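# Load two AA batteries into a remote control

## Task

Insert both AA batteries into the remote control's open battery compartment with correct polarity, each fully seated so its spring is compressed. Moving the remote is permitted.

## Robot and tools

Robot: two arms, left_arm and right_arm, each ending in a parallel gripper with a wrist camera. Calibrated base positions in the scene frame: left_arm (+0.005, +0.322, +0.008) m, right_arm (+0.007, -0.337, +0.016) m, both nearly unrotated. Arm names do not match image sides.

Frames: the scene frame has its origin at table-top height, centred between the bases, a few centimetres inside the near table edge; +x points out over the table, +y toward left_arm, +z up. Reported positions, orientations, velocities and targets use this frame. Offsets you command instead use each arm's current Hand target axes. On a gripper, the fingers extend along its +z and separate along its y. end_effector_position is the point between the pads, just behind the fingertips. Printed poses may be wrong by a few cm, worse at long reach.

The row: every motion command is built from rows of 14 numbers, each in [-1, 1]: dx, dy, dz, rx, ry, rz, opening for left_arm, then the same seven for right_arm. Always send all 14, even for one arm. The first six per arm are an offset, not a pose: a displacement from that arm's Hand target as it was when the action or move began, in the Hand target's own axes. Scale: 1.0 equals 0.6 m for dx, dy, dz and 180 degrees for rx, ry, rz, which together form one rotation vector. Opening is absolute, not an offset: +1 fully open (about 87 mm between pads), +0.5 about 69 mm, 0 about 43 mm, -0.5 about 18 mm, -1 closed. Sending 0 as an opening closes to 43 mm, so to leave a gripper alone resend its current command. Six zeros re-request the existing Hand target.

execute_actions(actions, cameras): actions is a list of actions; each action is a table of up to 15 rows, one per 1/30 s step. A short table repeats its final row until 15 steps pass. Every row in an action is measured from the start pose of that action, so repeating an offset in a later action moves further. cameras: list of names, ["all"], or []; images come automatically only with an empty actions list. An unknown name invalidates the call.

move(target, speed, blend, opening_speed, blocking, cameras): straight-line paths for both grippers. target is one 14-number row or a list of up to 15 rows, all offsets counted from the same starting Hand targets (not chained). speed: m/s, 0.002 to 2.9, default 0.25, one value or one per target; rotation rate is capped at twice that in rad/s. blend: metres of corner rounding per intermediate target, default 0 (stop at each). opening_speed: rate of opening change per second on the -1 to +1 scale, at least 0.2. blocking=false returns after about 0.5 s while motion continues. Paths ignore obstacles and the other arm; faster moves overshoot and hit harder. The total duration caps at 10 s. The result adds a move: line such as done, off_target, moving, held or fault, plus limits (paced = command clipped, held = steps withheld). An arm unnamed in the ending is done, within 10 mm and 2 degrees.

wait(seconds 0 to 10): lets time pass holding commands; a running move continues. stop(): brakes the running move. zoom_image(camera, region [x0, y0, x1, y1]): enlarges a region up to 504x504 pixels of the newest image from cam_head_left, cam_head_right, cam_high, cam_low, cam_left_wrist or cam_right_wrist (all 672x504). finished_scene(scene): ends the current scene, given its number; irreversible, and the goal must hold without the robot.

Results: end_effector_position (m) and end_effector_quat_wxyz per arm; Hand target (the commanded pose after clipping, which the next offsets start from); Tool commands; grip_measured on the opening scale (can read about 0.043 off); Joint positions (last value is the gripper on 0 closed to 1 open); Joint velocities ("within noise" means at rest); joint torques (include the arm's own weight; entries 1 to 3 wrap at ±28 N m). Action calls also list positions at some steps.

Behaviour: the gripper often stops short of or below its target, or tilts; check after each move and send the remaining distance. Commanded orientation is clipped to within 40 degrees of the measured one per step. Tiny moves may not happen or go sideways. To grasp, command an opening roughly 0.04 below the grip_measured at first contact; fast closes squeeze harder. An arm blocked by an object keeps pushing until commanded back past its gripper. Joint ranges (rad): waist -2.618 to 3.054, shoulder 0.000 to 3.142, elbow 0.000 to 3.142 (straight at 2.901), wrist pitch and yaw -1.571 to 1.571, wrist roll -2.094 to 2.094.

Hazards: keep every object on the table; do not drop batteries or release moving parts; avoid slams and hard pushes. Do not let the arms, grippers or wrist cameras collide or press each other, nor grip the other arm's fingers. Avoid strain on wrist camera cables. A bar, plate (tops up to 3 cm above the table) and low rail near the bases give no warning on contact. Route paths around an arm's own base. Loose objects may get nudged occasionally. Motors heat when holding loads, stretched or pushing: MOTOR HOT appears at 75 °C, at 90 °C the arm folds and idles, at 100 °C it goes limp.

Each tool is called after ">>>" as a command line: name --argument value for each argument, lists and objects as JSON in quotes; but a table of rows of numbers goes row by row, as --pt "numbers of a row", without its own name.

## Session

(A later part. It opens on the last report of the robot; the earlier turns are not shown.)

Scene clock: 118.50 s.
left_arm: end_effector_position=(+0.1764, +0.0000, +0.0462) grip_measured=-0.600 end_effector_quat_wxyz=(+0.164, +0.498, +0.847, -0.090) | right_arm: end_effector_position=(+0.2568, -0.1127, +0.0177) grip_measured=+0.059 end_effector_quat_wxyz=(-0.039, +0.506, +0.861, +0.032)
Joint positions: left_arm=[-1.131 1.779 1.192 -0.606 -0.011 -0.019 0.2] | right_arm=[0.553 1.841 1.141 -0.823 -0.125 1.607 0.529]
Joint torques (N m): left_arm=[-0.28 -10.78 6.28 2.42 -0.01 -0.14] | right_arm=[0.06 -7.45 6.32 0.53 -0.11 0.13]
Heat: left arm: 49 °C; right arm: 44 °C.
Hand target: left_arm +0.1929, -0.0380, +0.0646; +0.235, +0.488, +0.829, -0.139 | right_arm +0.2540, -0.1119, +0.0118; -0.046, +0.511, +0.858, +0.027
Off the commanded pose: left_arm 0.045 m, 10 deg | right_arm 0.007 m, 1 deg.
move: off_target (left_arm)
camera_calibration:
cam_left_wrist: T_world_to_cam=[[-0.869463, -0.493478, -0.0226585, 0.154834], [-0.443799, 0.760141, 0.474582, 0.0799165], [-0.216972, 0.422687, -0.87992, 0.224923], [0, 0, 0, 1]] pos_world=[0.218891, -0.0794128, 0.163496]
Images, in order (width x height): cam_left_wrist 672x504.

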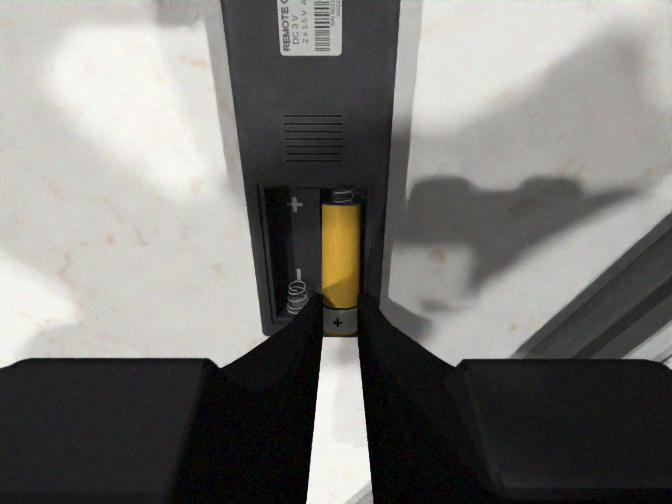

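>>> move --target '[0.0050,0.0,0.0147,0,-0.0389,0,-0.68,0,0,0,0,0,0,0.02]' --speed 0.05 --cameras '["cam_left_wrist"]'

Scene clock: 122.03 s.
left_arm: end_effector_position=(+0.1767, -0.0006, +0.0429) grip_measured=-0.600 end_effector_quat_wxyz=(+0.212, +0.492, +0.836, -0.120) | right_arm: end_effector_position=(+0.2569, -0.1128, +0.0177) grip_measured=+0.059 end_effector_quat_wxyz=(-0.038, +0.506, +0.861, +0.031)
Joint positions: left_arm=[-1.131 1.696 1.045 -0.427 -0.011 -0.019 0.2] | right_arm=[0.553 1.841 1.141 -0.823 -0.125 1.607 0.529]
Joint torques (N m): left_arm=[-0.42 -8.55 4.94 3.02 -0.04 -0.08] | right_arm=[0.08 -7.43 6.31 0.52 -0.11 0.13]
Heat: left arm: 49 °C; right arm: 44 °C.
Hand target: left_arm +0.1940, -0.0399, +0.0556; +0.286, +0.479, +0.813, -0.168 | right_arm +0.2541, -0.1119, +0.0118; -0.045, +0.511, +0.858, +0.027
Off the commanded pose: left_arm 0.045 m, 10 deg | right_arm 0.007 m, 1 deg.
move: off_target (left_arm)
camera_calibration:
cam_left_wrist: T_world_to_cam=[[-0.86878, -0.494824, -0.0192272, 0.15442], [-0.466083, 0.803968, 0.369328, 0.0905247], [-0.167294, 0.329826, -0.9291, 0.215667], [0, 0, 0, 1]] pos_world=[0.212428, -0.0675009, 0.169912]
Images, in order (width x height): cam_left_wrist 672x504.

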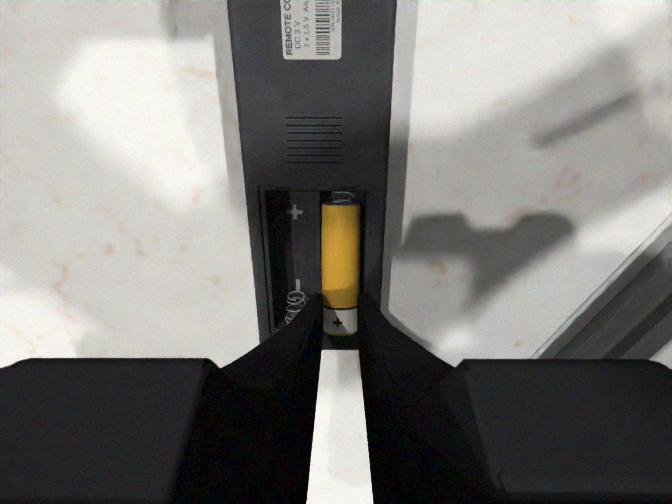

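>>> move --target '[0.0060,0.0,0.0160,0,-0.0333,0,-0.68,0,0,0,0,0,0,0.02]' --speed 0.05 --cameras '["cam_left_wrist"]'

Scene clock: 124.20 s.
left_arm: end_effector_position=(+0.1787, -0.0044, +0.0434) grip_measured=-0.600 end_effector_quat_wxyz=(+0.263, +0.483, +0.822, -0.151) | right_arm: end_effector_position=(+0.2581, -0.1156, +0.0172) grip_measured=+0.059 end_effector_quat_wxyz=(-0.035, +0.507, +0.861, +0.029)
Joint positions: left_arm=[-1.131 1.626 0.918 -0.247 -0.011 -0.019 0.2] | right_arm=[0.549 1.841 1.141 -0.825 -0.116 1.604 0.529]
Joint torques (N m): left_arm=[-0.73 -4.42 4.26 3.47 -0.09 -0.04] | right_arm=[0.51 -7.42 6.34 0.53 -0.19 0.17]
Heat: left arm: 49 °C; right arm: 44 °C.
Hand target: left_arm +0.1955, -0.0426, +0.0456; +0.328, +0.469, +0.797, -0.193 | right_arm +0.2541, -0.1119, +0.0118; -0.045, +0.511, +0.858, +0.027
Off the commanded pose: left_arm 0.042 m, 9 deg | right_arm 0.008 m, 1 deg.
move: off_target (left_arm)
camera_calibration:
cam_left_wrist: T_world_to_cam=[[-0.868245, -0.495896, -0.0153988, 0.154054], [-0.483235, 0.838231, 0.25269, 0.102598], [-0.1124, 0.226839, -0.967425, 0.209097], [0, 0, 0, 1]] pos_world=[0.206838, -0.0570371, 0.178732]
Images, in order (width x height): cam_left_wrist 672x504.

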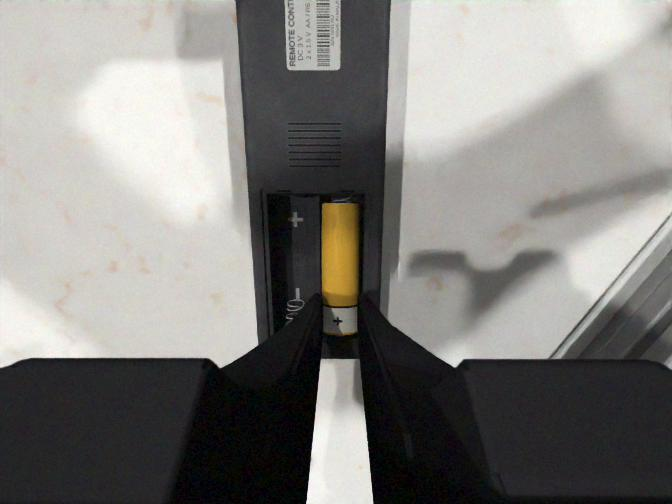

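>>> move --target '[0.0376,0.0,-0.0062,0,0.0383,0,-0.68,0,0,0,0,0,0,0.02]' --speed 0.05

Scene clock: 127.00 s.
left_arm: end_effector_position=(+0.1783, -0.0035, +0.0427) grip_measured=-0.600 end_effector_quat_wxyz=(+0.261, +0.483, +0.822, -0.150) | right_arm: end_effector_position=(+0.2580, -0.1156, +0.0172) grip_measured=+0.059 end_effector_quat_wxyz=(-0.035, +0.507, +0.861, +0.029)
Joint positions: left_arm=[-1.131 1.626 0.918 -0.251 -0.011 -0.02 0.2] | right_arm=[0.549 1.841 1.141 -0.825 -0.116 1.604 0.529]
Joint torques (N m): left_arm=[-0.57 -1.55 6.5 2.48 -0.12 -0.1] | right_arm=[0.54 -7.43 6.34 0.53 -0.21 0.17]
Heat: left arm: 49 °C; right arm: 44 °C.
Hand target: left_arm +0.1865, -0.0264, +0.0326; +0.279, +0.480, +0.815, -0.165 | right_arm +0.2541, -0.1118, +0.0118; -0.045, +0.511, +0.858, +0.027
Off the commanded pose: left_arm 0.026 m, 3 deg | right_arm 0.008 m, 1 deg.
move: off_target (left_arm)

>>> move --target '[0.0195,0.0,-0.0175,0,0.0317,0,-0.68,0,0,0,0,0,0,0.02]' --speed 0.05 --cameras '["cam_left_wrist"]'

Scene clock: 128.73 s.
left_arm: end_effector_position=(+0.1778, -0.0028, +0.0425) grip_measured=-0.600 end_effector_quat_wxyz=(+0.240, +0.486, +0.829, -0.137) | right_arm: end_effector_position=(+0.2580, -0.1156, +0.0172) grip_measured=+0.059 end_effector_quat_wxyz=(-0.035, +0.507, +0.861, +0.029)
Joint positions: left_arm=[-1.131 1.658 0.975 -0.327 -0.011 -0.023 0.2] | right_arm=[0.549 1.841 1.141 -0.825 -0.116 1.604 0.529]
Joint torques (N m): left_arm=[-0.65 -3.38 7.13 1.61 0.01 -0.06] | right_arm=[0.53 -7.42 6.35 0.54 -0.21 0.17]
Heat: left arm: 48 °C; right arm: 44 °C.
Hand target: left_arm +0.1789, -0.0126, +0.0336; +0.238, +0.488, +0.828, -0.140 | right_arm +0.2541, -0.1118, +0.0118; -0.045, +0.511, +0.858, +0.027
Off the commanded pose: left_arm 0.013 m, 0 deg | right_arm 0.008 m, 1 deg.
move: off_target (left_arm)
camera_calibration:
cam_left_wrist: T_world_to_cam=[[-0.867184, -0.497746, -0.0155538, 0.153822], [-0.477973, 0.823156, 0.306523, 0.0978283], [-0.139767, 0.273246, -0.951736, 0.212072], [0, 0, 0, 1]] pos_world=[0.209792, -0.0619116, 0.174243]
Images, in order (width x height): cam_left_wrist 672x504.

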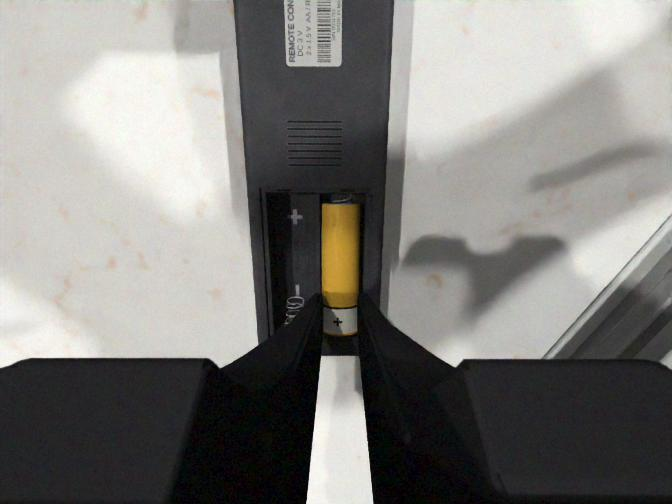

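>>> move --target '[0,0,0,0,0,0,-0.45,0,0,0,0,0,0,0.02]' --speed 0.03 --opening_speed 0.2 --cameras '["cam_left_wrist"]'

Scene clock: 131.30 s.
left_arm: end_effector_position=(+0.1815, -0.0060, +0.0428) grip_measured=-0.450 end_effector_quat_wxyz=(+0.248, +0.484, +0.828, -0.136) | right_arm: end_effector_position=(+0.2580, -0.1156, +0.0172) grip_measured=+0.059 end_effector_quat_wxyz=(-0.035, +0.507, +0.861, +0.029)
Joint positions: left_arm=[-1.131 1.665 0.978 -0.31 -0.021 -0.023 0.275] | right_arm=[0.549 1.841 1.141 -0.825 -0.116 1.604 0.529]
Joint torques (N m): left_arm=[-0.55 -4.1 6.52 1.5 0.05 -0.12] | right_arm=[0.53 -7.43 6.34 0.53 -0.21 0.17]
Heat: left arm: 48 °C; right arm: 44 °C.
Hand target: left_arm +0.1789, -0.0126, +0.0336; +0.238, +0.488, +0.828, -0.140 | right_arm +0.2541, -0.1118, +0.0118; -0.045, +0.511, +0.858, +0.027
Off the commanded pose: left_arm 0.012 m, 1 deg | right_arm 0.008 m, 1 deg.
move: off_target (left_arm)
camera_calibration:
cam_left_wrist: T_world_to_cam=[[-0.864222, -0.502549, -0.0237498, 0.155263], [-0.48658, 0.822895, 0.2934, 0.104234], [-0.127904, 0.265119, -0.955695, 0.211768], [0, 0, 0, 1]] pos_world=[0.211986, -0.0638899, 0.17549]
Images, in order (width x height): cam_left_wrist 672x504.

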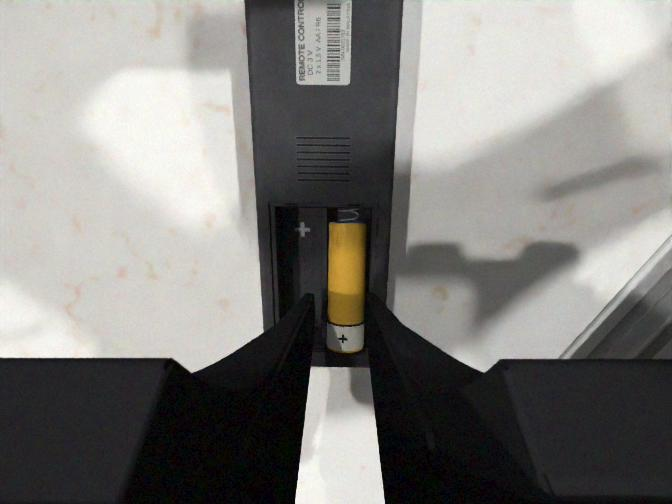

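>>> move --pt "-0.0335 0.0092 -0.0675 0 0 0 -0.45 0 0 0 0 0 0 0.02" --pt "-0.0200 0.0002 -0.0688 0 0.1117 0 -0.78 0 0 0 0 0 0 0.02" --pt "0.0192 0.0022 -0.0048 0 0.1117 0 -0.78 0 0 0 0 0 0 0.02" --speed '[0.1,0.2,0.08]' --blend '[0.01,0,0]' --opening_speed 0.8 --cameras '["cam_left_wrist"]'

Scene clock: 137.23 s.
left_arm: end_effector_position=(+0.1765, +0.0026, +0.0443) grip_measured=-0.780 end_effector_quat_wxyz=(+0.095, +0.503, +0.858, -0.047) | right_arm: end_effector_position=(+0.2574, -0.1147, +0.0175) grip_measured=+0.059 end_effector_quat_wxyz=(-0.038, +0.507, +0.861, +0.030)
Joint positions: left_arm=[-1.127 1.916 1.384 -0.827 -0.011 -0.02 0.11] | right_arm=[0.549 1.841 1.141 -0.825 -0.122 1.604 0.529]
Joint torques (N m): left_arm=[-0.53 -7.09 3.58 1.15 0.1 -0.1] | right_arm=[0.49 -7.43 6.31 0.54 -0.15 0.17]
Heat: left arm: 48 °C; right arm: 44 °C.
Hand target: left_arm +0.1746, -0.0020, +0.0300; +0.090, +0.505, +0.857, -0.053 | right_arm +0.2540, -0.1118, +0.0118; -0.046, +0.511, +0.858, +0.027
Off the commanded pose: left_arm 0.015 m, 1 deg | right_arm 0.007 m, 1 deg.
move: off_target (left_arm)
camera_calibration:
cam_left_wrist: T_world_to_cam=[[-0.86883, -0.494347, -0.0274939, 0.156239], [-0.405404, 0.678435, 0.612678, 0.0661069], [-0.284223, 0.543459, -0.789854, 0.22978], [0, 0, 0, 1]] pos_world=[0.227854, -0.0924892, 0.145286]
Images, in order (width x height): cam_left_wrist 672x504.

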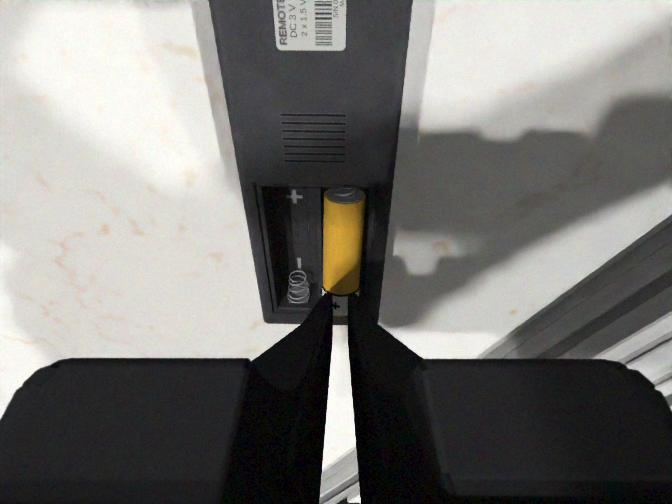

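>>> move --target '[0.004,0.0,0.0245,0,0,0,-0.78,0,0,0,0,0,0,0.02]' --speed 0.05 --cameras '["cam_left_wrist"]'

Scene clock: 138.40 s.
left_arm: end_effector_position=(+0.1776, +0.0000, +0.0378) grip_measured=-0.779 end_effector_quat_wxyz=(+0.101, +0.502, +0.857, -0.052) | right_arm: end_effector_position=(+0.2574, -0.1147, +0.0175) grip_measured=+0.059 end_effector_quat_wxyz=(-0.038, +0.507, +0.861, +0.030)
Joint positions: left_arm=[-1.127 1.92 1.361 -0.785 -0.01 -0.02 0.11] | right_arm=[0.549 1.841 1.141 -0.825 -0.122 1.604 0.529]
Joint torques (N m): left_arm=[-0.4 -5.76 2.4 1.3 0.08 -0.02] | right_arm=[0.5 -7.45 6.31 0.53 -0.15 0.17]
Heat: left arm: 48 °C; right arm: 44 °C.
Hand target: left_arm +0.1749, -0.0027, +0.0150; +0.090, +0.505, +0.857, -0.053 | right_arm +0.2540, -0.1119, +0.0118; -0.045, +0.511, +0.858, +0.027
Off the commanded pose: left_arm 0.023 m, 1 deg | right_arm 0.007 m, 1 deg.
move: off_target (left_arm)
camera_calibration:
cam_left_wrist: T_world_to_cam=[[-0.868879, -0.494359, -0.0256633, 0.155699], [-0.408811, 0.687355, 0.600347, 0.0734322], [-0.279147, 0.53212, -0.799328, 0.225856], [0, 0, 0, 1]] pos_world=[0.22835, -0.0936854, 0.140444]
Images, in order (width x height): cam_left_wrist 672x504.

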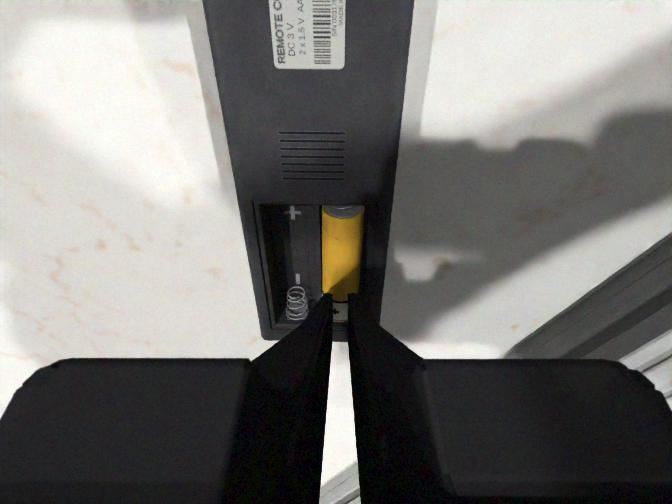

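>>> move --target '[-0.015,0,-0.125,0,-0.08,0,-0.6,0,0,0,0,0,0,0.02]' --speed 0.15 --cameras '["cam_left_wrist"]'

Scene clock: 142.73 s.
left_arm: end_effector_position=(+0.1744, +0.0056, +0.0837) grip_measured=-0.600 end_effector_quat_wxyz=(+0.186, +0.494, +0.843, -0.104) | right_arm: end_effector_position=(+0.2568, -0.1136, +0.0177) grip_measured=+0.059 end_effector_quat_wxyz=(-0.039, +0.506, +0.861, +0.031)
Joint positions: left_arm=[-1.127 1.673 1.21 -0.678 -0.01 -0.019 0.2] | right_arm=[0.552 1.841 1.141 -0.825 -0.125 1.605 0.529]
Joint torques (N m): left_arm=[-0.46 -10.39 4.44 1.21 0.02 -0.08] | right_arm=[0.27 -7.45 6.32 0.53 -0.12 0.16]
Heat: left arm: 48 °C; right arm: 44 °C.
Hand target: left_arm +0.1717, +0.0033, +0.0902; +0.197, +0.494, +0.839, -0.116 | right_arm +0.2541, -0.1119, +0.0118; -0.045, +0.511, +0.858, +0.027
Off the commanded pose: left_arm 0.007 m, 2 deg | right_arm 0.007 m, 1 deg.
move: done
camera_calibration:
cam_left_wrist: T_world_to_cam=[[-0.867486, -0.497058, -0.0200639, 0.156092], [-0.456819, 0.779995, 0.427696, 0.062956], [-0.19694, 0.380186, -0.9037, 0.253934], [0, 0, 0, 1]] pos_world=[0.214177, -0.0680606, 0.205686]
Images, in order (width x height): cam_left_wrist 672x504.

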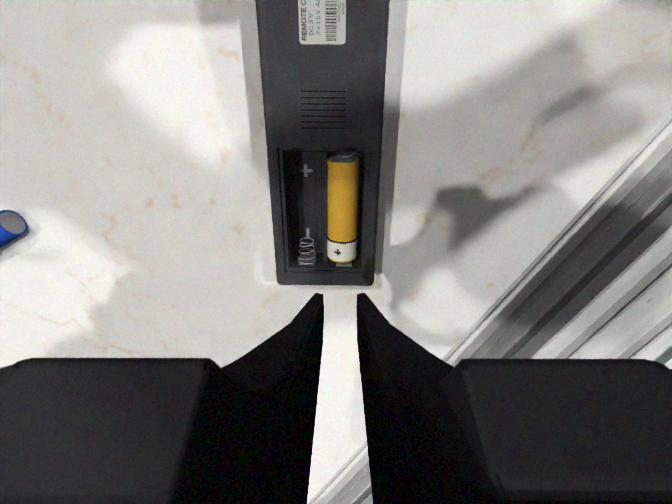

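>>> zoom_image --camera "cam_left_wrist" --region '[260, 130, 400, 295]'

Scaled by 3.055 from the camera's 672x504 image, which has a finer 960x720 frame.

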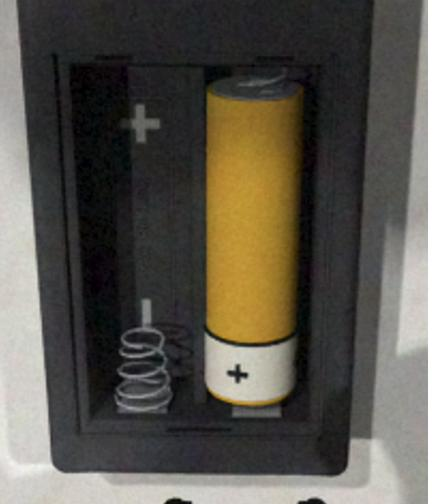

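>>> move --pt "-0.0325 0.0598 -0.0768 0 0 0 -0.6 0 0 0 0 0 0 0.02" --pt "0.0057 0.3405 -0.0305 -0.2677 0.0153 -0.5953 0.0 0 0 0 0 0 0 0.02" --speed '[0.25,0.5]' --blend '[0.02,0]' --cameras '["cam_left_wrist"]'

Scene clock: 149.67 s.
left_arm: end_effector_position=(+0.3392, +0.1113, +0.1051) grip_measured=+0.000 end_effector_quat_wxyz=(+0.162, -0.460, +0.869, +0.086) | right_arm: end_effector_position=(+0.2568, -0.1136, +0.0177) grip_measured=+0.059 end_effector_quat_wxyz=(-0.039, +0.506, +0.861, +0.031)
Joint positions: left_arm=[-0.666 2.063 1.833 -1.353 -0.361 -1.595 0.5] | right_arm=[0.552 1.841 1.141 -0.825 -0.125 1.605 0.529]
Joint torques (N m): left_arm=[0.12 -8.8 7.87 0.01 -0.49 -0.17] | right_arm=[0.27 -7.43 6.32 0.54 -0.12 0.16]
Heat: left arm: 48 °C; right arm: 44 °C.
Hand target: left_arm +0.3449, +0.1121, +0.1051; +0.168, -0.464, +0.865, +0.090 | right_arm +0.2541, -0.1119, +0.0118; -0.045, +0.511, +0.858, +0.027
Off the commanded pose: left_arm 0.006 m, 1 deg | right_arm 0.007 m, 1 deg.
move: done
camera_calibration:
cam_left_wrist: T_world_to_cam=[[0.831383, -0.55557, -0.0120554, -0.218532], [-0.48196, -0.731689, 0.482022, 0.217807], [-0.276617, -0.394934, -0.876076, 0.375865], [0, 0, 0, 1]] pos_world=[0.390629, 0.186399, 0.221664]
Images, in order (width x height): cam_left_wrist 672x504.

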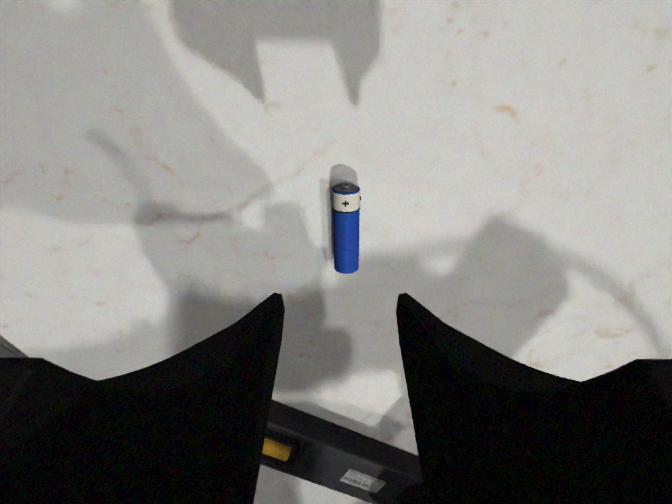

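>>> move --pt "0.0175 -0.0022 0.0920 0 0 0 0.0 0 0 0 0 0 0 0.02" --pt "0.0385 -0.0022 0.1437 0 0 0 0.0 0 0 0 0 0 0 0.02" --speed '[0.15,0.07]' --blend '[0.01,0]' --cameras '["cam_left_wrist"]'

Scene clock: 153.20 s.
left_arm: end_effector_position=(+0.3501, +0.1157, +0.0244) grip_measured=+0.000 end_effector_quat_wxyz=(+0.164, -0.466, +0.865, +0.082) | right_arm: end_effector_position=(+0.2568, -0.1136, +0.0177) grip_measured=+0.059 end_effector_quat_wxyz=(-0.039, +0.506, +0.861, +0.031)
Joint positions: left_arm=[-0.643 2.12 1.596 -1.042 -0.361 -1.583 0.5] | right_arm=[0.552 1.841 1.141 -0.825 -0.125 1.605 0.529]
Joint torques (N m): left_arm=[0.62 -9.37 4.14 0.29 -0.42 0.04] | right_arm=[0.27 -7.45 6.32 0.53 -0.12 0.16]
Heat: left arm: 49 °C; right arm: 44 °C.
Hand target: left_arm +0.3519, +0.1206, +0.0165; +0.168, -0.464, +0.865, +0.091 | right_arm +0.2541, -0.1119, +0.0118; -0.045, +0.511, +0.858, +0.027
Off the commanded pose: left_arm 0.009 m, 1 deg | right_arm 0.007 m, 1 deg.
move: done
camera_calibration:
cam_left_wrist: T_world_to_cam=[[0.83771, -0.546115, 0.000142742, -0.229749], [-0.478635, -0.734074, 0.48171, 0.264338], [-0.262964, -0.403602, -0.87633, 0.306124], [0, 0, 0, 1]] pos_world=[0.399484, 0.192126, 0.140964]
Images, in order (width x height): cam_left_wrist 672x504.

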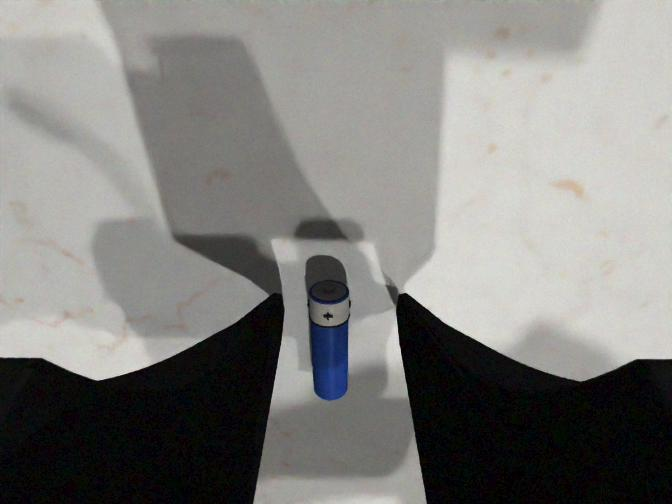

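>>> move --target '[0.005,0.0,0.0124,0,0,0,0.0,0,0,0,0,0,0,0.02]' --speed 0.05

Scene clock: 156.97 s.
left_arm: end_effector_position=(+0.3511, +0.1161, +0.0223) grip_measured=+0.000 end_effector_quat_wxyz=(+0.167, -0.466, +0.865, +0.081) | right_arm: end_effector_position=(+0.2568, -0.1136, +0.0177) grip_measured=+0.059 end_effector_quat_wxyz=(-0.039, +0.506, +0.861, +0.031)
Joint positions: left_arm=[-0.643 2.12 1.587 -1.028 -0.366 -1.583 0.5] | right_arm=[0.552 1.841 1.141 -0.825 -0.125 1.605 0.529]
Joint torques (N m): left_arm=[0.03 -8.66 3.1 0.43 -0.44 0] | right_arm=[0.27 -7.43 6.3 0.53 -0.11 0.15]
Heat: left arm: 49 °C; right arm: 44 °C.
Hand target: left_arm +0.3520, +0.1206, +0.0085; +0.168, -0.464, +0.865, +0.090 | right_arm +0.2541, -0.1119, +0.0118; -0.045, +0.511, +0.858, +0.027
Off the commanded pose: left_arm 0.015 m, 1 deg | right_arm 0.007 m, 1 deg.
move: off_target (left_arm)

>>> move --pt "-0.0313 0.0058 -0.0708 0 0 0 0.0 0 0 0 0 0 0 0.02" --pt "-0.0098 0.0058 -0.0175 0 0 0 -0.68 0 0 0 0 0 0 0.02" --speed '[0.15,0.07]' --blend '[0,0]' --opening_speed 0.7 --cameras '["cam_left_wrist"]'

Scene clock: 161.70 s.
left_arm: end_effector_position=(+0.3483, +0.1184, +0.0231) grip_measured=-0.586 end_effector_quat_wxyz=(+0.164, -0.464, +0.866, +0.087) | right_arm: end_effector_position=(+0.2568, -0.1136, +0.0177) grip_measured=+0.059 end_effector_quat_wxyz=(-0.039, +0.506, +0.861, +0.031)
Joint positions: left_arm=[-0.642 2.12 1.591 -1.046 -0.366 -1.578 0.207] | right_arm=[0.552 1.841 1.141 -0.825 -0.125 1.605 0.529]
Joint torques (N m): left_arm=[0.62 -10.65 3.73 0.28 -0.36 -0.04] | right_arm=[0.27 -7.45 6.3 0.53 -0.12 0.16]
Heat: left arm: 50 °C; right arm: 44 °C.
Hand target: left_arm +0.3499, +0.1237, +0.0205; +0.168, -0.465, +0.865, +0.090 | right_arm +0.2541, -0.1119, +0.0118; -0.045, +0.511, +0.858, +0.027
Off the commanded pose: left_arm 0.006 m, 1 deg | right_arm 0.007 m, 1 deg.
move: done
camera_calibration:
cam_left_wrist: T_world_to_cam=[[0.835618, -0.549199, -0.011118, -0.225383], [-0.478221, -0.737283, 0.477198, 0.26637], [-0.270274, -0.393439, -0.878725, 0.307037], [0, 0, 0, 1]] pos_world=[0.398702, 0.19341, 0.140184]
Images, in order (width x height): cam_left_wrist 672x504.

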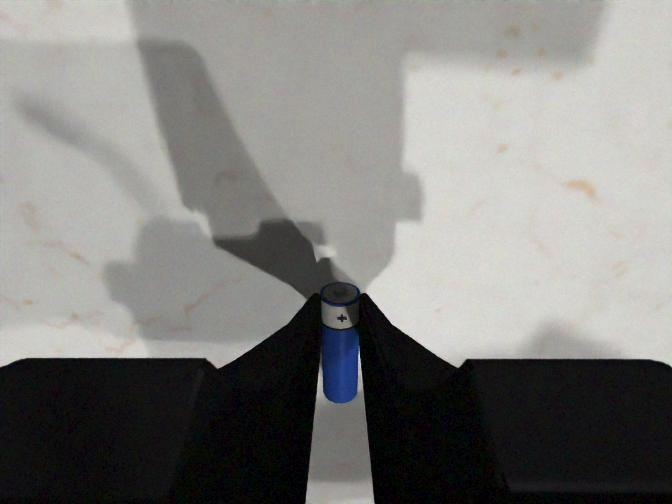

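>>> move --pt "0 0 0 0 0 0 0.0 0 0 0 0 0 0 0.02" --pt "-0.0215 0.0 -0.0533 0 0 0 0.0 0 0 0 0 0 0 0.02" --pt "-0.0034 0.0 -0.0083 0 0 0 0.0 0 0 0 0 0 0 0.02" --speed '[0.1,0.15,0.07]' --blend '[0,0,0]' --opening_speed 1.0

Scene clock: 165.23 s.
left_arm: end_effector_position=(+0.3466, +0.1195, +0.0252) grip_measured=+0.000 end_effector_quat_wxyz=(+0.162, -0.463, +0.867, +0.092) | right_arm: end_effector_position=(+0.2568, -0.1136, +0.0177) grip_measured=+0.059 end_effector_quat_wxyz=(-0.039, +0.506, +0.861, +0.031)
Joint positions: left_arm=[-0.642 2.12 1.599 -1.065 -0.366 -1.578 0.5] | right_arm=[0.552 1.841 1.141 -0.825 -0.125 1.605 0.529]
Joint torques (N m): left_arm=[0.57 -11.15 3.96 0.28 -0.42 -0.01] | right_arm=[0.25 -7.43 6.31 0.53 -0.11 0.16]
Heat: left arm: 50 °C; right arm: 44 °C.
Hand target: left_arm +0.3499, +0.1237, +0.0258; +0.168, -0.465, +0.865, +0.090 | right_arm +0.2541, -0.1119, +0.0118; -0.045, +0.511, +0.858, +0.027
Off the commanded pose: left_arm 0.005 m, 1 deg | right_arm 0.007 m, 1 deg.
move: done

>>> move --pt "-0.0182 0.0 -0.0451 0 0 0 0.0 0 0 0 0 0 0 0.02" --pt "-0.0021 0.0 -0.0051 0 0 0 0.0 0 0 0 0 0 0 0.02" --speed '[0.15,0.07]' --blend '[0,0]' --cameras '["cam_left_wrist"]'

Scene clock: 167.53 s.
left_arm: end_effector_position=(+0.3468, +0.1203, +0.0273) grip_measured=+0.000 end_effector_quat_wxyz=(+0.161, -0.463, +0.866, +0.093) | right_arm: end_effector_position=(+0.2568, -0.1136, +0.0177) grip_measured=+0.059 end_effector_quat_wxyz=(-0.039, +0.506, +0.861, +0.031)
Joint positions: left_arm=[-0.64 2.12 1.608 -1.077 -0.366 -1.578 0.5] | right_arm=[0.552 1.841 1.141 -0.825 -0.125 1.605 0.529]
Joint torques (N m): left_arm=[0.43 -11.69 4.1 0.26 -0.34 -0.02] | right_arm=[0.27 -7.42 6.3 0.53 -0.12 0.16]
Heat: left arm: 51 °C; right arm: 44 °C.
Hand target: left_arm +0.3499, +0.1237, +0.0292; +0.168, -0.465, +0.865, +0.090 | right_arm +0.2541, -0.1119, +0.0118; -0.045, +0.511, +0.858, +0.027
Off the commanded pose: left_arm 0.005 m, 1 deg | right_arm 0.007 m, 1 deg.
move: done
camera_calibration:
cam_left_wrist: T_world_to_cam=[[0.836491, -0.547418, -0.0248453, -0.223115], [-0.471333, -0.741874, 0.476937, 0.263171], [-0.279516, -0.387243, -0.878586, 0.31351], [0, 0, 0, 1]] pos_world=[0.398306, 0.194507, 0.144386]
Images, in order (width x height): cam_left_wrist 672x504.

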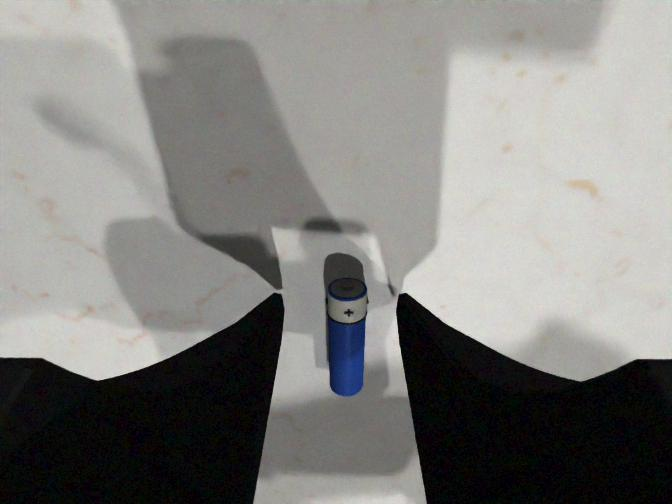

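>>> move --pt "-0.0247 -0.0033 -0.0385 0 0 0 0.0 0 0 0 0 0 0 0.02" --pt "-0.0090 -0.0033 0.0003 0 0 0 0.0 0 0 0 0 0 0 0.02" --speed '[0.15,0.07]' --blend '[0,0]' --cameras '["cam_left_wrist"]'

Scene clock: 171.93 s.
left_arm: end_effector_position=(+0.3517, +0.1235, +0.0307) grip_measured=+0.000 end_effector_quat_wxyz=(+0.162, -0.464, +0.866, +0.092) | right_arm: end_effector_position=(+0.2568, -0.1136, +0.0177) grip_measured=+0.059 end_effector_quat_wxyz=(-0.039, +0.506, +0.861, +0.031)
Joint positions: left_arm=[-0.627 2.12 1.622 -1.082 -0.366 -1.565 0.5] | right_arm=[0.552 1.841 1.141 -0.825 -0.125 1.605 0.529]
Joint torques (N m): left_arm=[0.38 -11.02 4.01 0.28 -0.43 0.06] | right_arm=[0.27 -7.45 6.32 0.54 -0.11 0.16]
Heat: left arm: 52 °C; right arm: 44 °C.
Hand target: left_arm +0.3543, +0.1269, +0.0310; +0.168, -0.464, +0.865, +0.091 | right_arm +0.2541, -0.1119, +0.0118; -0.045, +0.511, +0.858, +0.027
Off the commanded pose: left_arm 0.004 m, 1 deg | right_arm 0.007 m, 1 deg.
move: done
camera_calibration:
cam_left_wrist: T_world_to_cam=[[0.837235, -0.546461, -0.0204635, -0.225953], [-0.472129, -0.741219, 0.477168, 0.266499], [-0.275921, -0.38984, -0.878574, 0.318213], [0, 0, 0, 1]] pos_world=[0.402799, 0.198111, 0.147785]
Images, in order (width x height): cam_left_wrist 672x504.

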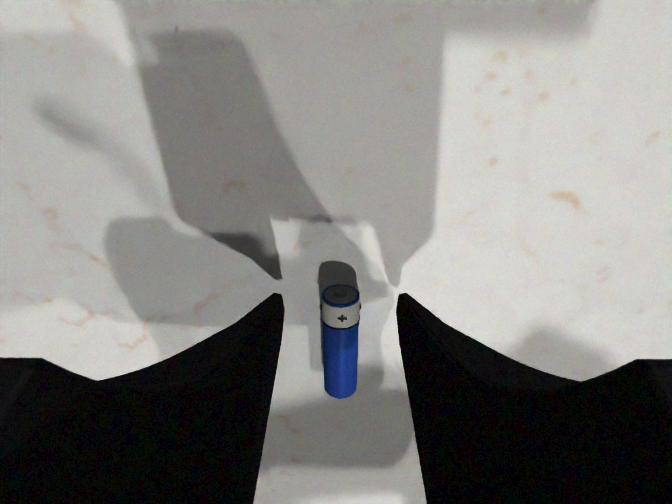

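>>> move --target '[0.0014,0.0,0.0035,0,0,0,0.0,0,0,0,0,0,0,0.02]' --speed 0.05

Scene clock: 173.07 s.
left_arm: end_effector_position=(+0.3534, +0.1224, +0.0307) grip_measured=+0.000 end_effector_quat_wxyz=(+0.163, -0.465, +0.866, +0.088) | right_arm: end_effector_position=(+0.2568, -0.1136, +0.0177) grip_measured=+0.059 end_effector_quat_wxyz=(-0.039, +0.506, +0.861, +0.031)
Joint positions: left_arm=[-0.627 2.12 1.622 -1.074 -0.366 -1.565 0.5] | right_arm=[0.552 1.841 1.141 -0.825 -0.125 1.605 0.529]
Joint torques (N m): left_arm=[0.51 -11.12 3.58 0.34 -0.46 0.08] | right_arm=[0.27 -7.45 6.31 0.53 -0.12 0.16]
Heat: left arm: 52 °C; right arm: 44 °C.
Hand target: left_arm +0.3544, +0.1269, +0.0287; +0.168, -0.464, +0.865, +0.090 | right_arm +0.2541, -0.1119, +0.0118; -0.045, +0.511, +0.858, +0.027
Off the commanded pose: left_arm 0.005 m, 1 deg | right_arm 0.007 m, 1 deg.
move: done

>>> move --target '[0.0022,0.0,0.0054,0,0,0,-0.68,0,0,0,0,0,0,0.02]' --speed 0.05 --opening_speed 0.4 --cameras '["cam_left_wrist"]'

Scene clock: 175.17 s.
left_arm: end_effector_position=(+0.3524, +0.1231, +0.0273) grip_measured=-0.598 end_effector_quat_wxyz=(+0.163, -0.465, +0.866, +0.089) | right_arm: end_effector_position=(+0.2568, -0.1136, +0.0177) grip_measured=+0.059 end_effector_quat_wxyz=(-0.039, +0.506, +0.861, +0.031)
Joint positions: left_arm=[-0.627 2.12 1.608 -1.061 -0.366 -1.565 0.201] | right_arm=[0.552 1.841 1.141 -0.825 -0.125 1.605 0.529]
Joint torques (N m): left_arm=[0.44 -10.81 4 0.3 -0.38 0] | right_arm=[0.28 -7.42 6.31 0.53 -0.12 0.16]
Heat: left arm: 52 °C; right arm: 44 °C.
Hand target: left_arm +0.3544, +0.1269, +0.0253; +0.168, -0.465, +0.865, +0.090 | right_arm +0.2541, -0.1119, +0.0118; -0.045, +0.511, +0.858, +0.027
Off the commanded pose: left_arm 0.005 m, 1 deg | right_arm 0.007 m, 1 deg.
move: done
camera_calibration:
cam_left_wrist: T_world_to_cam=[[0.837336, -0.54652, -0.0135752, -0.22704], [-0.47489, -0.739443, 0.477183, 0.268879], [-0.270828, -0.393116, -0.878699, 0.313841], [0, 0, 0, 1]] pos_world=[0.402794, 0.198115, 0.144384]
Images, in order (width x height): cam_left_wrist 672x504.

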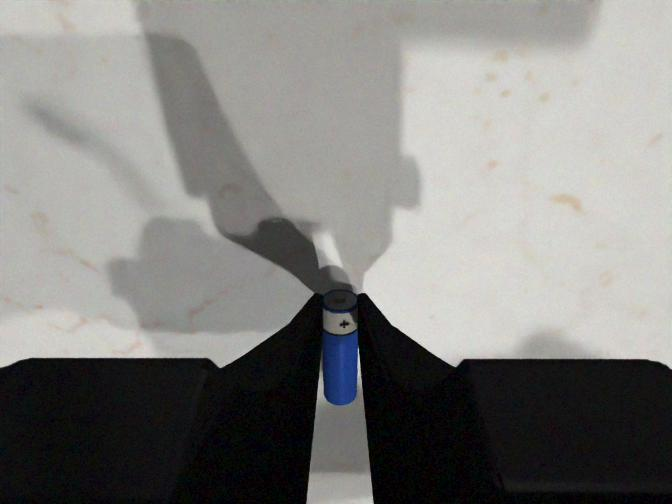

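>>> move --pt "-0.0317 0.0047 -0.1400 0 0 0 -0.68 0 0 0 0 0 0 0.02" --pt "0.2760 0.0553 -0.2367 0.3441 -0.0670 0.5579 -0.68 0 0 0 0 0 0 0.02" --speed '[0.2,0.45]' --blend '[0.02,0]' --cameras '["cam_left_wrist"]'

Scene clock: 180.97 s.
left_arm: end_effector_position=(+0.2135, -0.0238, +0.0832) grip_measured=-0.598 end_effector_quat_wxyz=(+0.288, +0.474, +0.816, -0.164) | right_arm: end_effector_position=(+0.2568, -0.1136, +0.0177) grip_measured=+0.059 end_effector_quat_wxyz=(-0.039, +0.506, +0.861, +0.031)
Joint positions: left_arm=[-1.066 1.651 1.085 -0.328 0.022 0.023 0.201] | right_arm=[0.552 1.841 1.141 -0.825 -0.125 1.605 0.529]
Joint torques (N m): left_arm=[-0.18 -10.62 4.93 1.66 0.11 -0.05] | right_arm=[0.25 -7.45 6.31 0.54 -0.12 0.16]
Heat: left arm: 54 °C; right arm: 44 °C.
Hand target: left_arm +0.2125, -0.0272, +0.0949; +0.304, +0.476, +0.806, -0.179 | right_arm +0.2541, -0.1119, +0.0118; -0.045, +0.511, +0.858, +0.027
Off the commanded pose: left_arm 0.012 m, 3 deg | right_arm 0.007 m, 1 deg.
move: off_target (left_arm)
camera_calibration:
cam_left_wrist: T_world_to_cam=[[-0.862529, -0.505801, -0.0144948, 0.1737], [-0.498722, 0.844916, 0.193375, 0.133935], [-0.0855621, 0.17402, -0.981018, 0.250059], [0, 0, 0, 1]] pos_world=[0.238013, -0.0688216, 0.221931]
Images, in order (width x height): cam_left_wrist 672x504.

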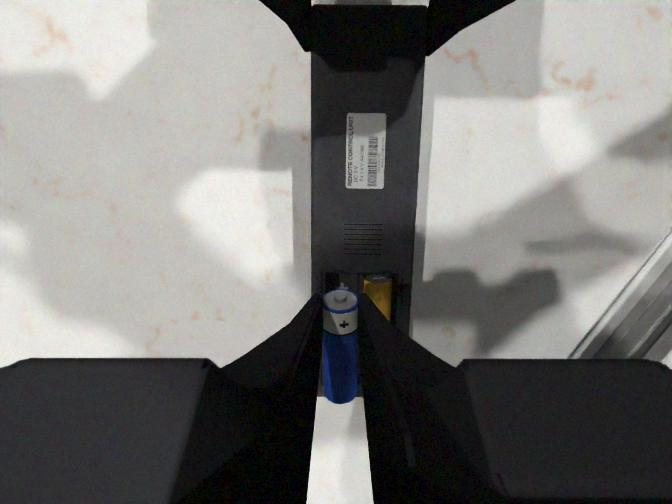

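>>> move --pt "-0.0305 -0.0025 -0.0290 0 -0.0122 0 -0.68 0 0 0 0 0 0 0.02" --pt "0.0448 -0.0025 0.0557 0 -0.0122 0 -0.68 0 0 0 0 0 0 0.02" --speed '[0.15,0.08]' --blend '[0,0]' --cameras '["cam_left_wrist"]'

Scene clock: 185.73 s.
left_arm: end_effector_position=(+0.2155, -0.0267, +0.0576) grip_measured=-0.598 end_effector_quat_wxyz=(+0.322, +0.467, +0.803, -0.183) | right_arm: end_effector_position=(+0.2569, -0.1135, +0.0177) grip_measured=+0.059 end_effector_quat_wxyz=(-0.039, +0.506, +0.861, +0.031)
Joint positions: left_arm=[-1.066 1.656 0.933 -0.088 0.022 0.023 0.201] | right_arm=[0.552 1.841 1.141 -0.824 -0.125 1.606 0.529]
Joint torques (N m): left_arm=[-0.43 -6.32 4.83 1.9 0.12 -0.08] | right_arm=[0.28 -7.43 6.31 0.53 -0.11 0.15]
Heat: left arm: 54 °C; right arm: 44 °C.
Hand target: left_arm +0.2121, -0.0296, +0.0520; +0.319, +0.472, +0.800, -0.188 | right_arm +0.2541, -0.1118, +0.0118; -0.045, +0.511, +0.858, +0.027
Off the commanded pose: left_arm 0.007 m, 1 deg | right_arm 0.007 m, 1 deg.
move: done
camera_calibration:
cam_left_wrist: T_world_to_cam=[[-0.862476, -0.505837, -0.0162556, 0.173652], [-0.50431, 0.85629, 0.111526, 0.148724], [-0.0424947, 0.104387, -0.993628, 0.215226], [0, 0, 0, 1]] pos_world=[0.23392, -0.0619781, 0.20009]
Images, in order (width x height): cam_left_wrist 672x504.

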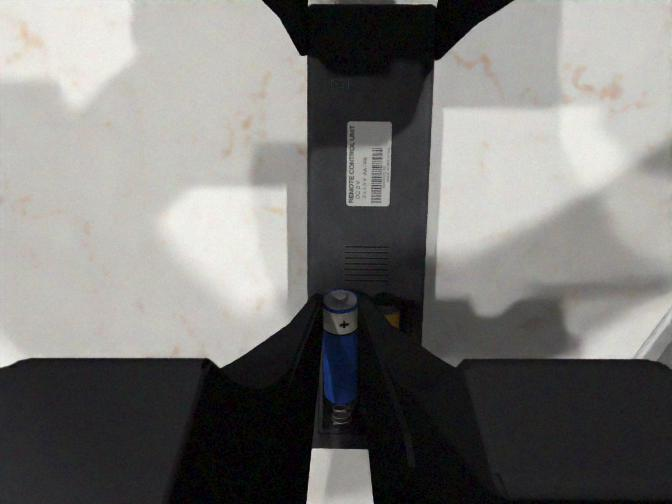

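>>> move --target '[0.0258,-0.0025,0.0191,0,0.015,0,-0.68,0,0,0,0,0,0,0.02]' --speed 0.06 --cameras '["cam_left_wrist"]'

Scene clock: 188.47 s.
left_arm: end_effector_position=(+0.2144, -0.0281, +0.0513) grip_measured=-0.598 end_effector_quat_wxyz=(+0.318, +0.470, +0.803, -0.181) | right_arm: end_effector_position=(+0.2569, -0.1135, +0.0177) grip_measured=+0.059 end_effector_quat_wxyz=(-0.039, +0.506, +0.861, +0.031)
Joint positions: left_arm=[-1.071 1.676 0.933 -0.079 0.022 0.023 0.201] | right_arm=[0.552 1.841 1.141 -0.824 -0.125 1.606 0.529]
Joint torques (N m): left_arm=[-0.49 -4.26 4.63 1.79 0.04 -0.08] | right_arm=[0.27 -7.45 6.31 0.53 -0.11 0.14]
Heat: left arm: 53 °C; right arm: 44 °C.
Hand target: left_arm +0.2092, -0.0274, +0.0331; +0.301, +0.477, +0.807, -0.177 | right_arm +0.2541, -0.1118, +0.0118; -0.045, +0.511, +0.858, +0.027
Off the commanded pose: left_arm 0.019 m, 2 deg | right_arm 0.007 m, 1 deg.
move: off_target (left_arm)
camera_calibration:
cam_left_wrist: T_world_to_cam=[[-0.864625, -0.502164, -0.0159715, 0.172418], [-0.500169, 0.857315, 0.121828, 0.148665], [-0.0474851, 0.113324, -0.992423, 0.21031], [0, 0, 0, 1]] pos_world=[0.233421, -0.0647039, 0.193359]
Images, in order (width x height): cam_left_wrist 672x504.

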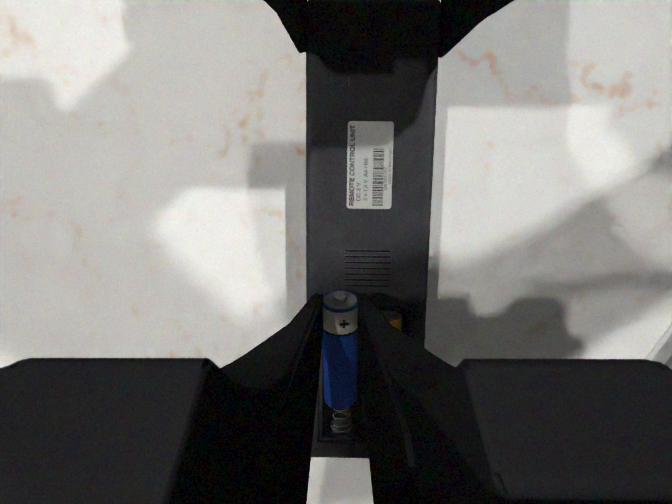

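>>> move --target '[0.0180,0.0004,-0.0265,0,0,0,-0.68,-0.0081,0.0001,0,0,0,0,0.02]' --speed 0.04 --cameras '["cam_left_wrist"]'

Scene clock: 190.07 s.
left_arm: end_effector_position=(+0.2117, -0.0237, +0.0495) grip_measured=-0.598 end_effector_quat_wxyz=(+0.326, +0.468, +0.800, -0.186) | right_arm: end_effector_position=(+0.2579, -0.1146, +0.0177) grip_measured=+0.059 end_effector_quat_wxyz=(-0.039, +0.508, +0.860, +0.031)
Joint positions: left_arm=[-1.071 1.651 0.885 -0.035 0.022 0.023 0.201] | right_arm=[0.547 1.841 1.141 -0.824 -0.125 1.606 0.529]
Joint torques (N m): left_arm=[-0.21 -8.09 3.17 1.15 0.05 -0.03] | right_arm=[-0.73 -7.35 6.17 0.54 -0.12 0.01]
Heat: left arm: 53 °C; right arm: 44 °C.
Hand target: left_arm +0.2005, -0.0109, +0.0380; +0.300, +0.477, +0.807, -0.177 | right_arm +0.2564, -0.1161, +0.0113; -0.045, +0.511, +0.858, +0.027
Off the commanded pose: left_arm 0.020 m, 3 deg | right_arm 0.007 m, 1 deg.
move: off_target (left_arm)
camera_calibration:
cam_left_wrist: T_world_to_cam=[[-0.864545, -0.502288, -0.0164233, 0.172295], [-0.501178, 0.859295, 0.102137, 0.144865], [-0.0371897, 0.096533, -0.994635, 0.205388], [0, 0, 0, 1]] pos_world=[0.229198, -0.0577672, 0.192319]
Images, in order (width x height): cam_left_wrist 672x504.

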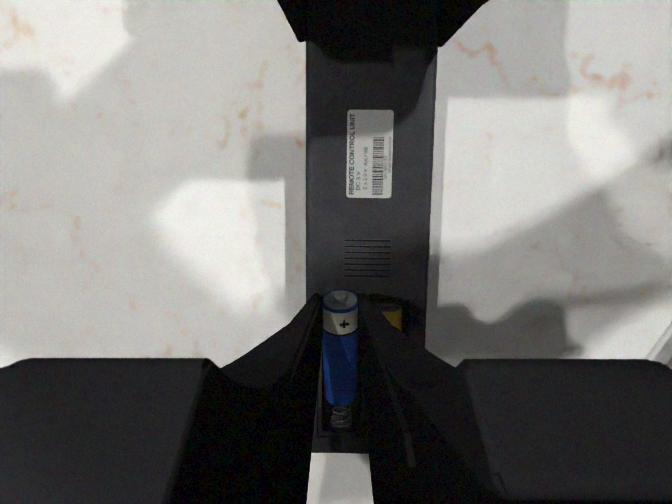

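>>> move --target '[0.0127,0.0003,-0.0187,0,0,0,-0.68,-0.0081,0.0001,0,0,0,0,0.02]' --speed 0.04 --cameras '["cam_left_wrist"]'

Scene clock: 191.30 s.
left_arm: end_effector_position=(+0.2070, -0.0164, +0.0500) grip_measured=-0.598 end_effector_quat_wxyz=(+0.330, +0.467, +0.799, -0.188) | right_arm: end_effector_position=(+0.2562, -0.1110, +0.0194) grip_measured=+0.059 end_effector_quat_wxyz=(-0.049, +0.505, +0.861, +0.039)
Joint positions: left_arm=[-1.071 1.614 0.841 -0.02 0.022 0.023 0.201] | right_arm=[0.545 1.841 1.141 -0.822 -0.151 1.597 0.529]
Joint torques (N m): left_arm=[-0.34 -8.73 3.48 0.92 0.03 -0.03] | right_arm=[-2.02 -7.28 6.06 0.52 0.15 -0.06]
Heat: left arm: 53 °C; right arm: 44 °C.
Hand target: left_arm +0.1942, +0.0006, +0.0415; +0.300, +0.477, +0.807, -0.177 | right_arm +0.2588, -0.1203, +0.0108; -0.046, +0.511, +0.858, +0.027
Off the commanded pose: left_arm 0.023 m, 4 deg | right_arm 0.013 m, 2 deg.
move: off_target (left_arm, right_arm)
camera_calibration:
cam_left_wrist: T_world_to_cam=[[-0.864684, -0.502041, -0.0166162, 0.172026], [-0.501271, 0.86028, 0.0929882, 0.136713], [-0.0323893, 0.0887346, -0.995529, 0.204013], [0, 0, 0, 1]] pos_world=[0.223887, -0.0493504, 0.193247]
Images, in order (width x height): cam_left_wrist 672x504.

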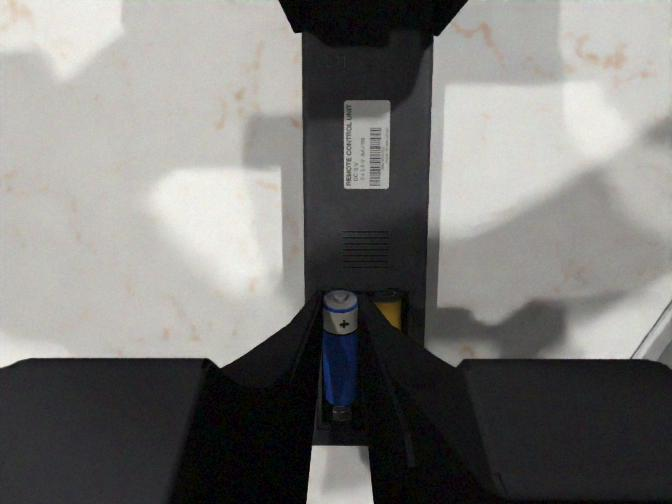

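>>> zoom_image --camera "cam_left_wrist" --region '[290, 260, 430, 450]'

Scaled by 2.653 from the camera's 672x504 image, which has a finer 960x720 frame.

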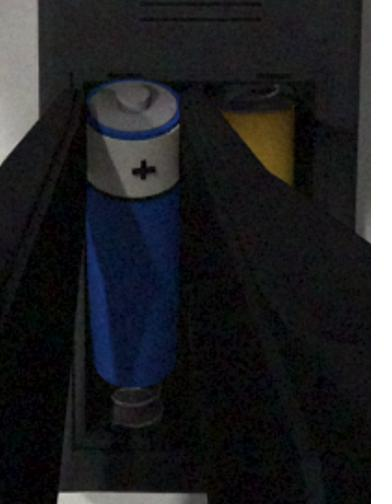

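>>> move --target '[0.0106,0.0002,-0.0156,0,0,0,-0.68,-0.0100,0.0001,0,0,0,0,0.02]' --speed 0.04 --cameras '["cam_left_wrist"]'

Scene clock: 193.60 s.
left_arm: end_effector_position=(+0.2042, -0.0116, +0.0582) grip_measured=-0.598 end_effector_quat_wxyz=(+0.340, +0.465, +0.794, -0.193) | right_arm: end_effector_position=(+0.2563, -0.1108, +0.0207) grip_measured=+0.059 end_effector_quat_wxyz=(-0.057, +0.501, +0.862, +0.045)
Joint positions: left_arm=[-1.071 1.564 0.81 -0.013 0.022 0.023 0.201] | right_arm=[0.536 1.841 1.141 -0.82 -0.172 1.58 0.529]
Joint torques (N m): left_arm=[0.13 -8.4 3.18 0.72 0.09 0.01] | right_arm=[-2.81 -7.15 5.98 0.5 0.36 -0.07]
Heat: left arm: 53 °C; right arm: 44 °C.
Hand target: left_arm +0.1892, +0.0103, +0.0445; +0.300, +0.476, +0.807, -0.177 | right_arm +0.2617, -0.1255, +0.0101; -0.045, +0.511, +0.858, +0.027
Off the commanded pose: left_arm 0.030 m, 5 deg | right_arm 0.019 m, 3 deg.
move: off_target (left_arm, right_arm)
camera_calibration:
cam_left_wrist: T_world_to_cam=[[-0.86438, -0.502548, -0.0170932, 0.172087], [-0.502472, 0.861953, 0.0675143, 0.132145], [-0.0191956, 0.0669469, -0.997572, 0.20881], [0, 0, 0, 1]] pos_world=[0.219157, -0.0414002, 0.202323]
Images, in order (width x height): cam_left_wrist 672x504.

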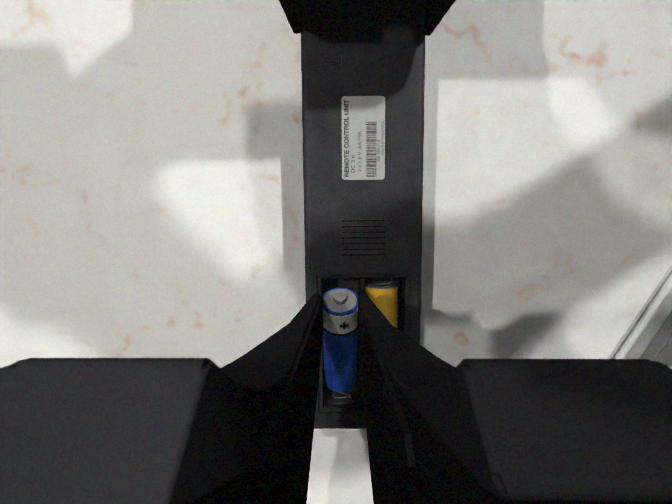

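>>> move --target '[0.0240,0.0001,0.0215,0,0.0278,0,-0.63,0,0,0,0,0,0,0.02]' --speed 0.05

Scene clock: 196.03 s.
left_arm: end_effector_position=(+0.2048, -0.0125, +0.0535) grip_measured=-0.598 end_effector_quat_wxyz=(+0.333, +0.467, +0.797, -0.189) | right_arm: end_effector_position=(+0.2562, -0.1107, +0.0208) grip_measured=+0.059 end_effector_quat_wxyz=(-0.057, +0.501, +0.862, +0.045)
Joint positions: left_arm=[-1.071 1.587 0.824 -0.022 0.022 0.023 0.201] | right_arm=[0.536 1.841 1.141 -0.82 -0.172 1.58 0.529]
Joint torques (N m): left_arm=[-0.08 -4.68 5.65 0.3 0.04 0.04] | right_arm=[-2.8 -7.15 5.96 0.5 0.37 -0.07]
Heat: left arm: 53 °C; right arm: 43 °C.
Hand target: left_arm +0.1881, +0.0125, +0.0253; +0.265, +0.484, +0.819, -0.156 | right_arm +0.2617, -0.1255, +0.0101; -0.045, +0.511, +0.858, +0.027
Off the commanded pose: left_arm 0.041 m, 9 deg | right_arm 0.019 m, 3 deg.
move: off_target (left_arm, right_arm)

>>> move --target '[0.0215,0.0001,0.0195,0,0.0222,0,-0.63,0,0,0,0,0,0,0.02]' --speed 0.05 --cameras '["cam_left_wrist"]'

Scene clock: 197.40 s.
left_arm: end_effector_position=(+0.2064, -0.0152, +0.0464) grip_measured=-0.598 end_effector_quat_wxyz=(+0.317, +0.470, +0.804, -0.181) | right_arm: end_effector_position=(+0.2561, -0.1114, +0.0178) grip_measured=+0.059 end_effector_quat_wxyz=(-0.058, +0.502, +0.862, +0.044)
Joint positions: left_arm=[-1.071 1.632 0.864 -0.056 0.022 0.024 0.201] | right_arm=[0.534 1.848 1.136 -0.814 -0.173 1.58 0.529]
Joint torques (N m): left_arm=[-0.13 -3.4 4.46 0.15 0 0.05] | right_arm=[-2.67 -7.73 6.37 0.44 0.38 -0.07]
Heat: left arm: 53 °C; right arm: 43 °C.
Hand target: left_arm +0.1863, +0.0156, +0.0083; +0.236, +0.489, +0.828, -0.139 | right_arm +0.2617, -0.1256, +0.0101; -0.045, +0.511, +0.858, +0.027
Off the commanded pose: left_arm 0.053 m, 11 deg | right_arm 0.017 m, 3 deg.
move: off_target (left_arm, right_arm)
camera_calibration:
cam_left_wrist: T_world_to_cam=[[-0.865088, -0.501349, -0.0164828, 0.172074], [-0.499291, 0.857444, 0.124494, 0.133834], [-0.0482817, 0.115928, -0.992083, 0.203789], [0, 0, 0, 1]] pos_world=[0.225521, -0.0521109, 0.188351]
Images, in order (width x height): cam_left_wrist 672x504.

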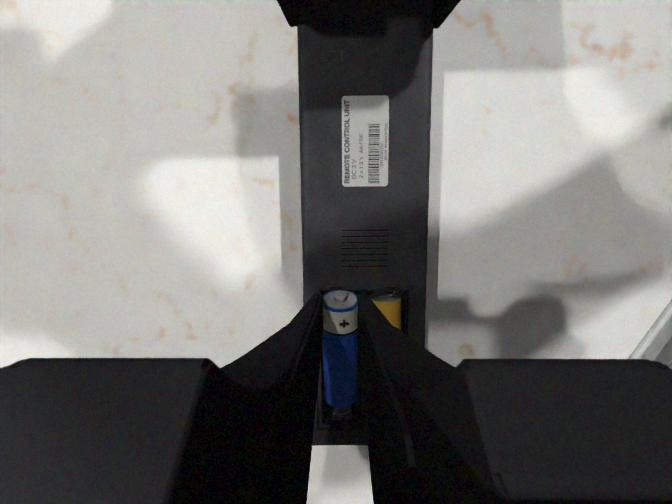

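>>> zoom_image --camera "cam_left_wrist" --region '[290, 260, 430, 450]'

Scaled by 2.653 from the camera's 672x504 image, which has a finer 960x720 frame.

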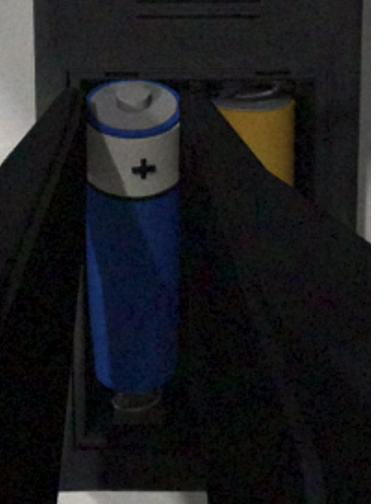

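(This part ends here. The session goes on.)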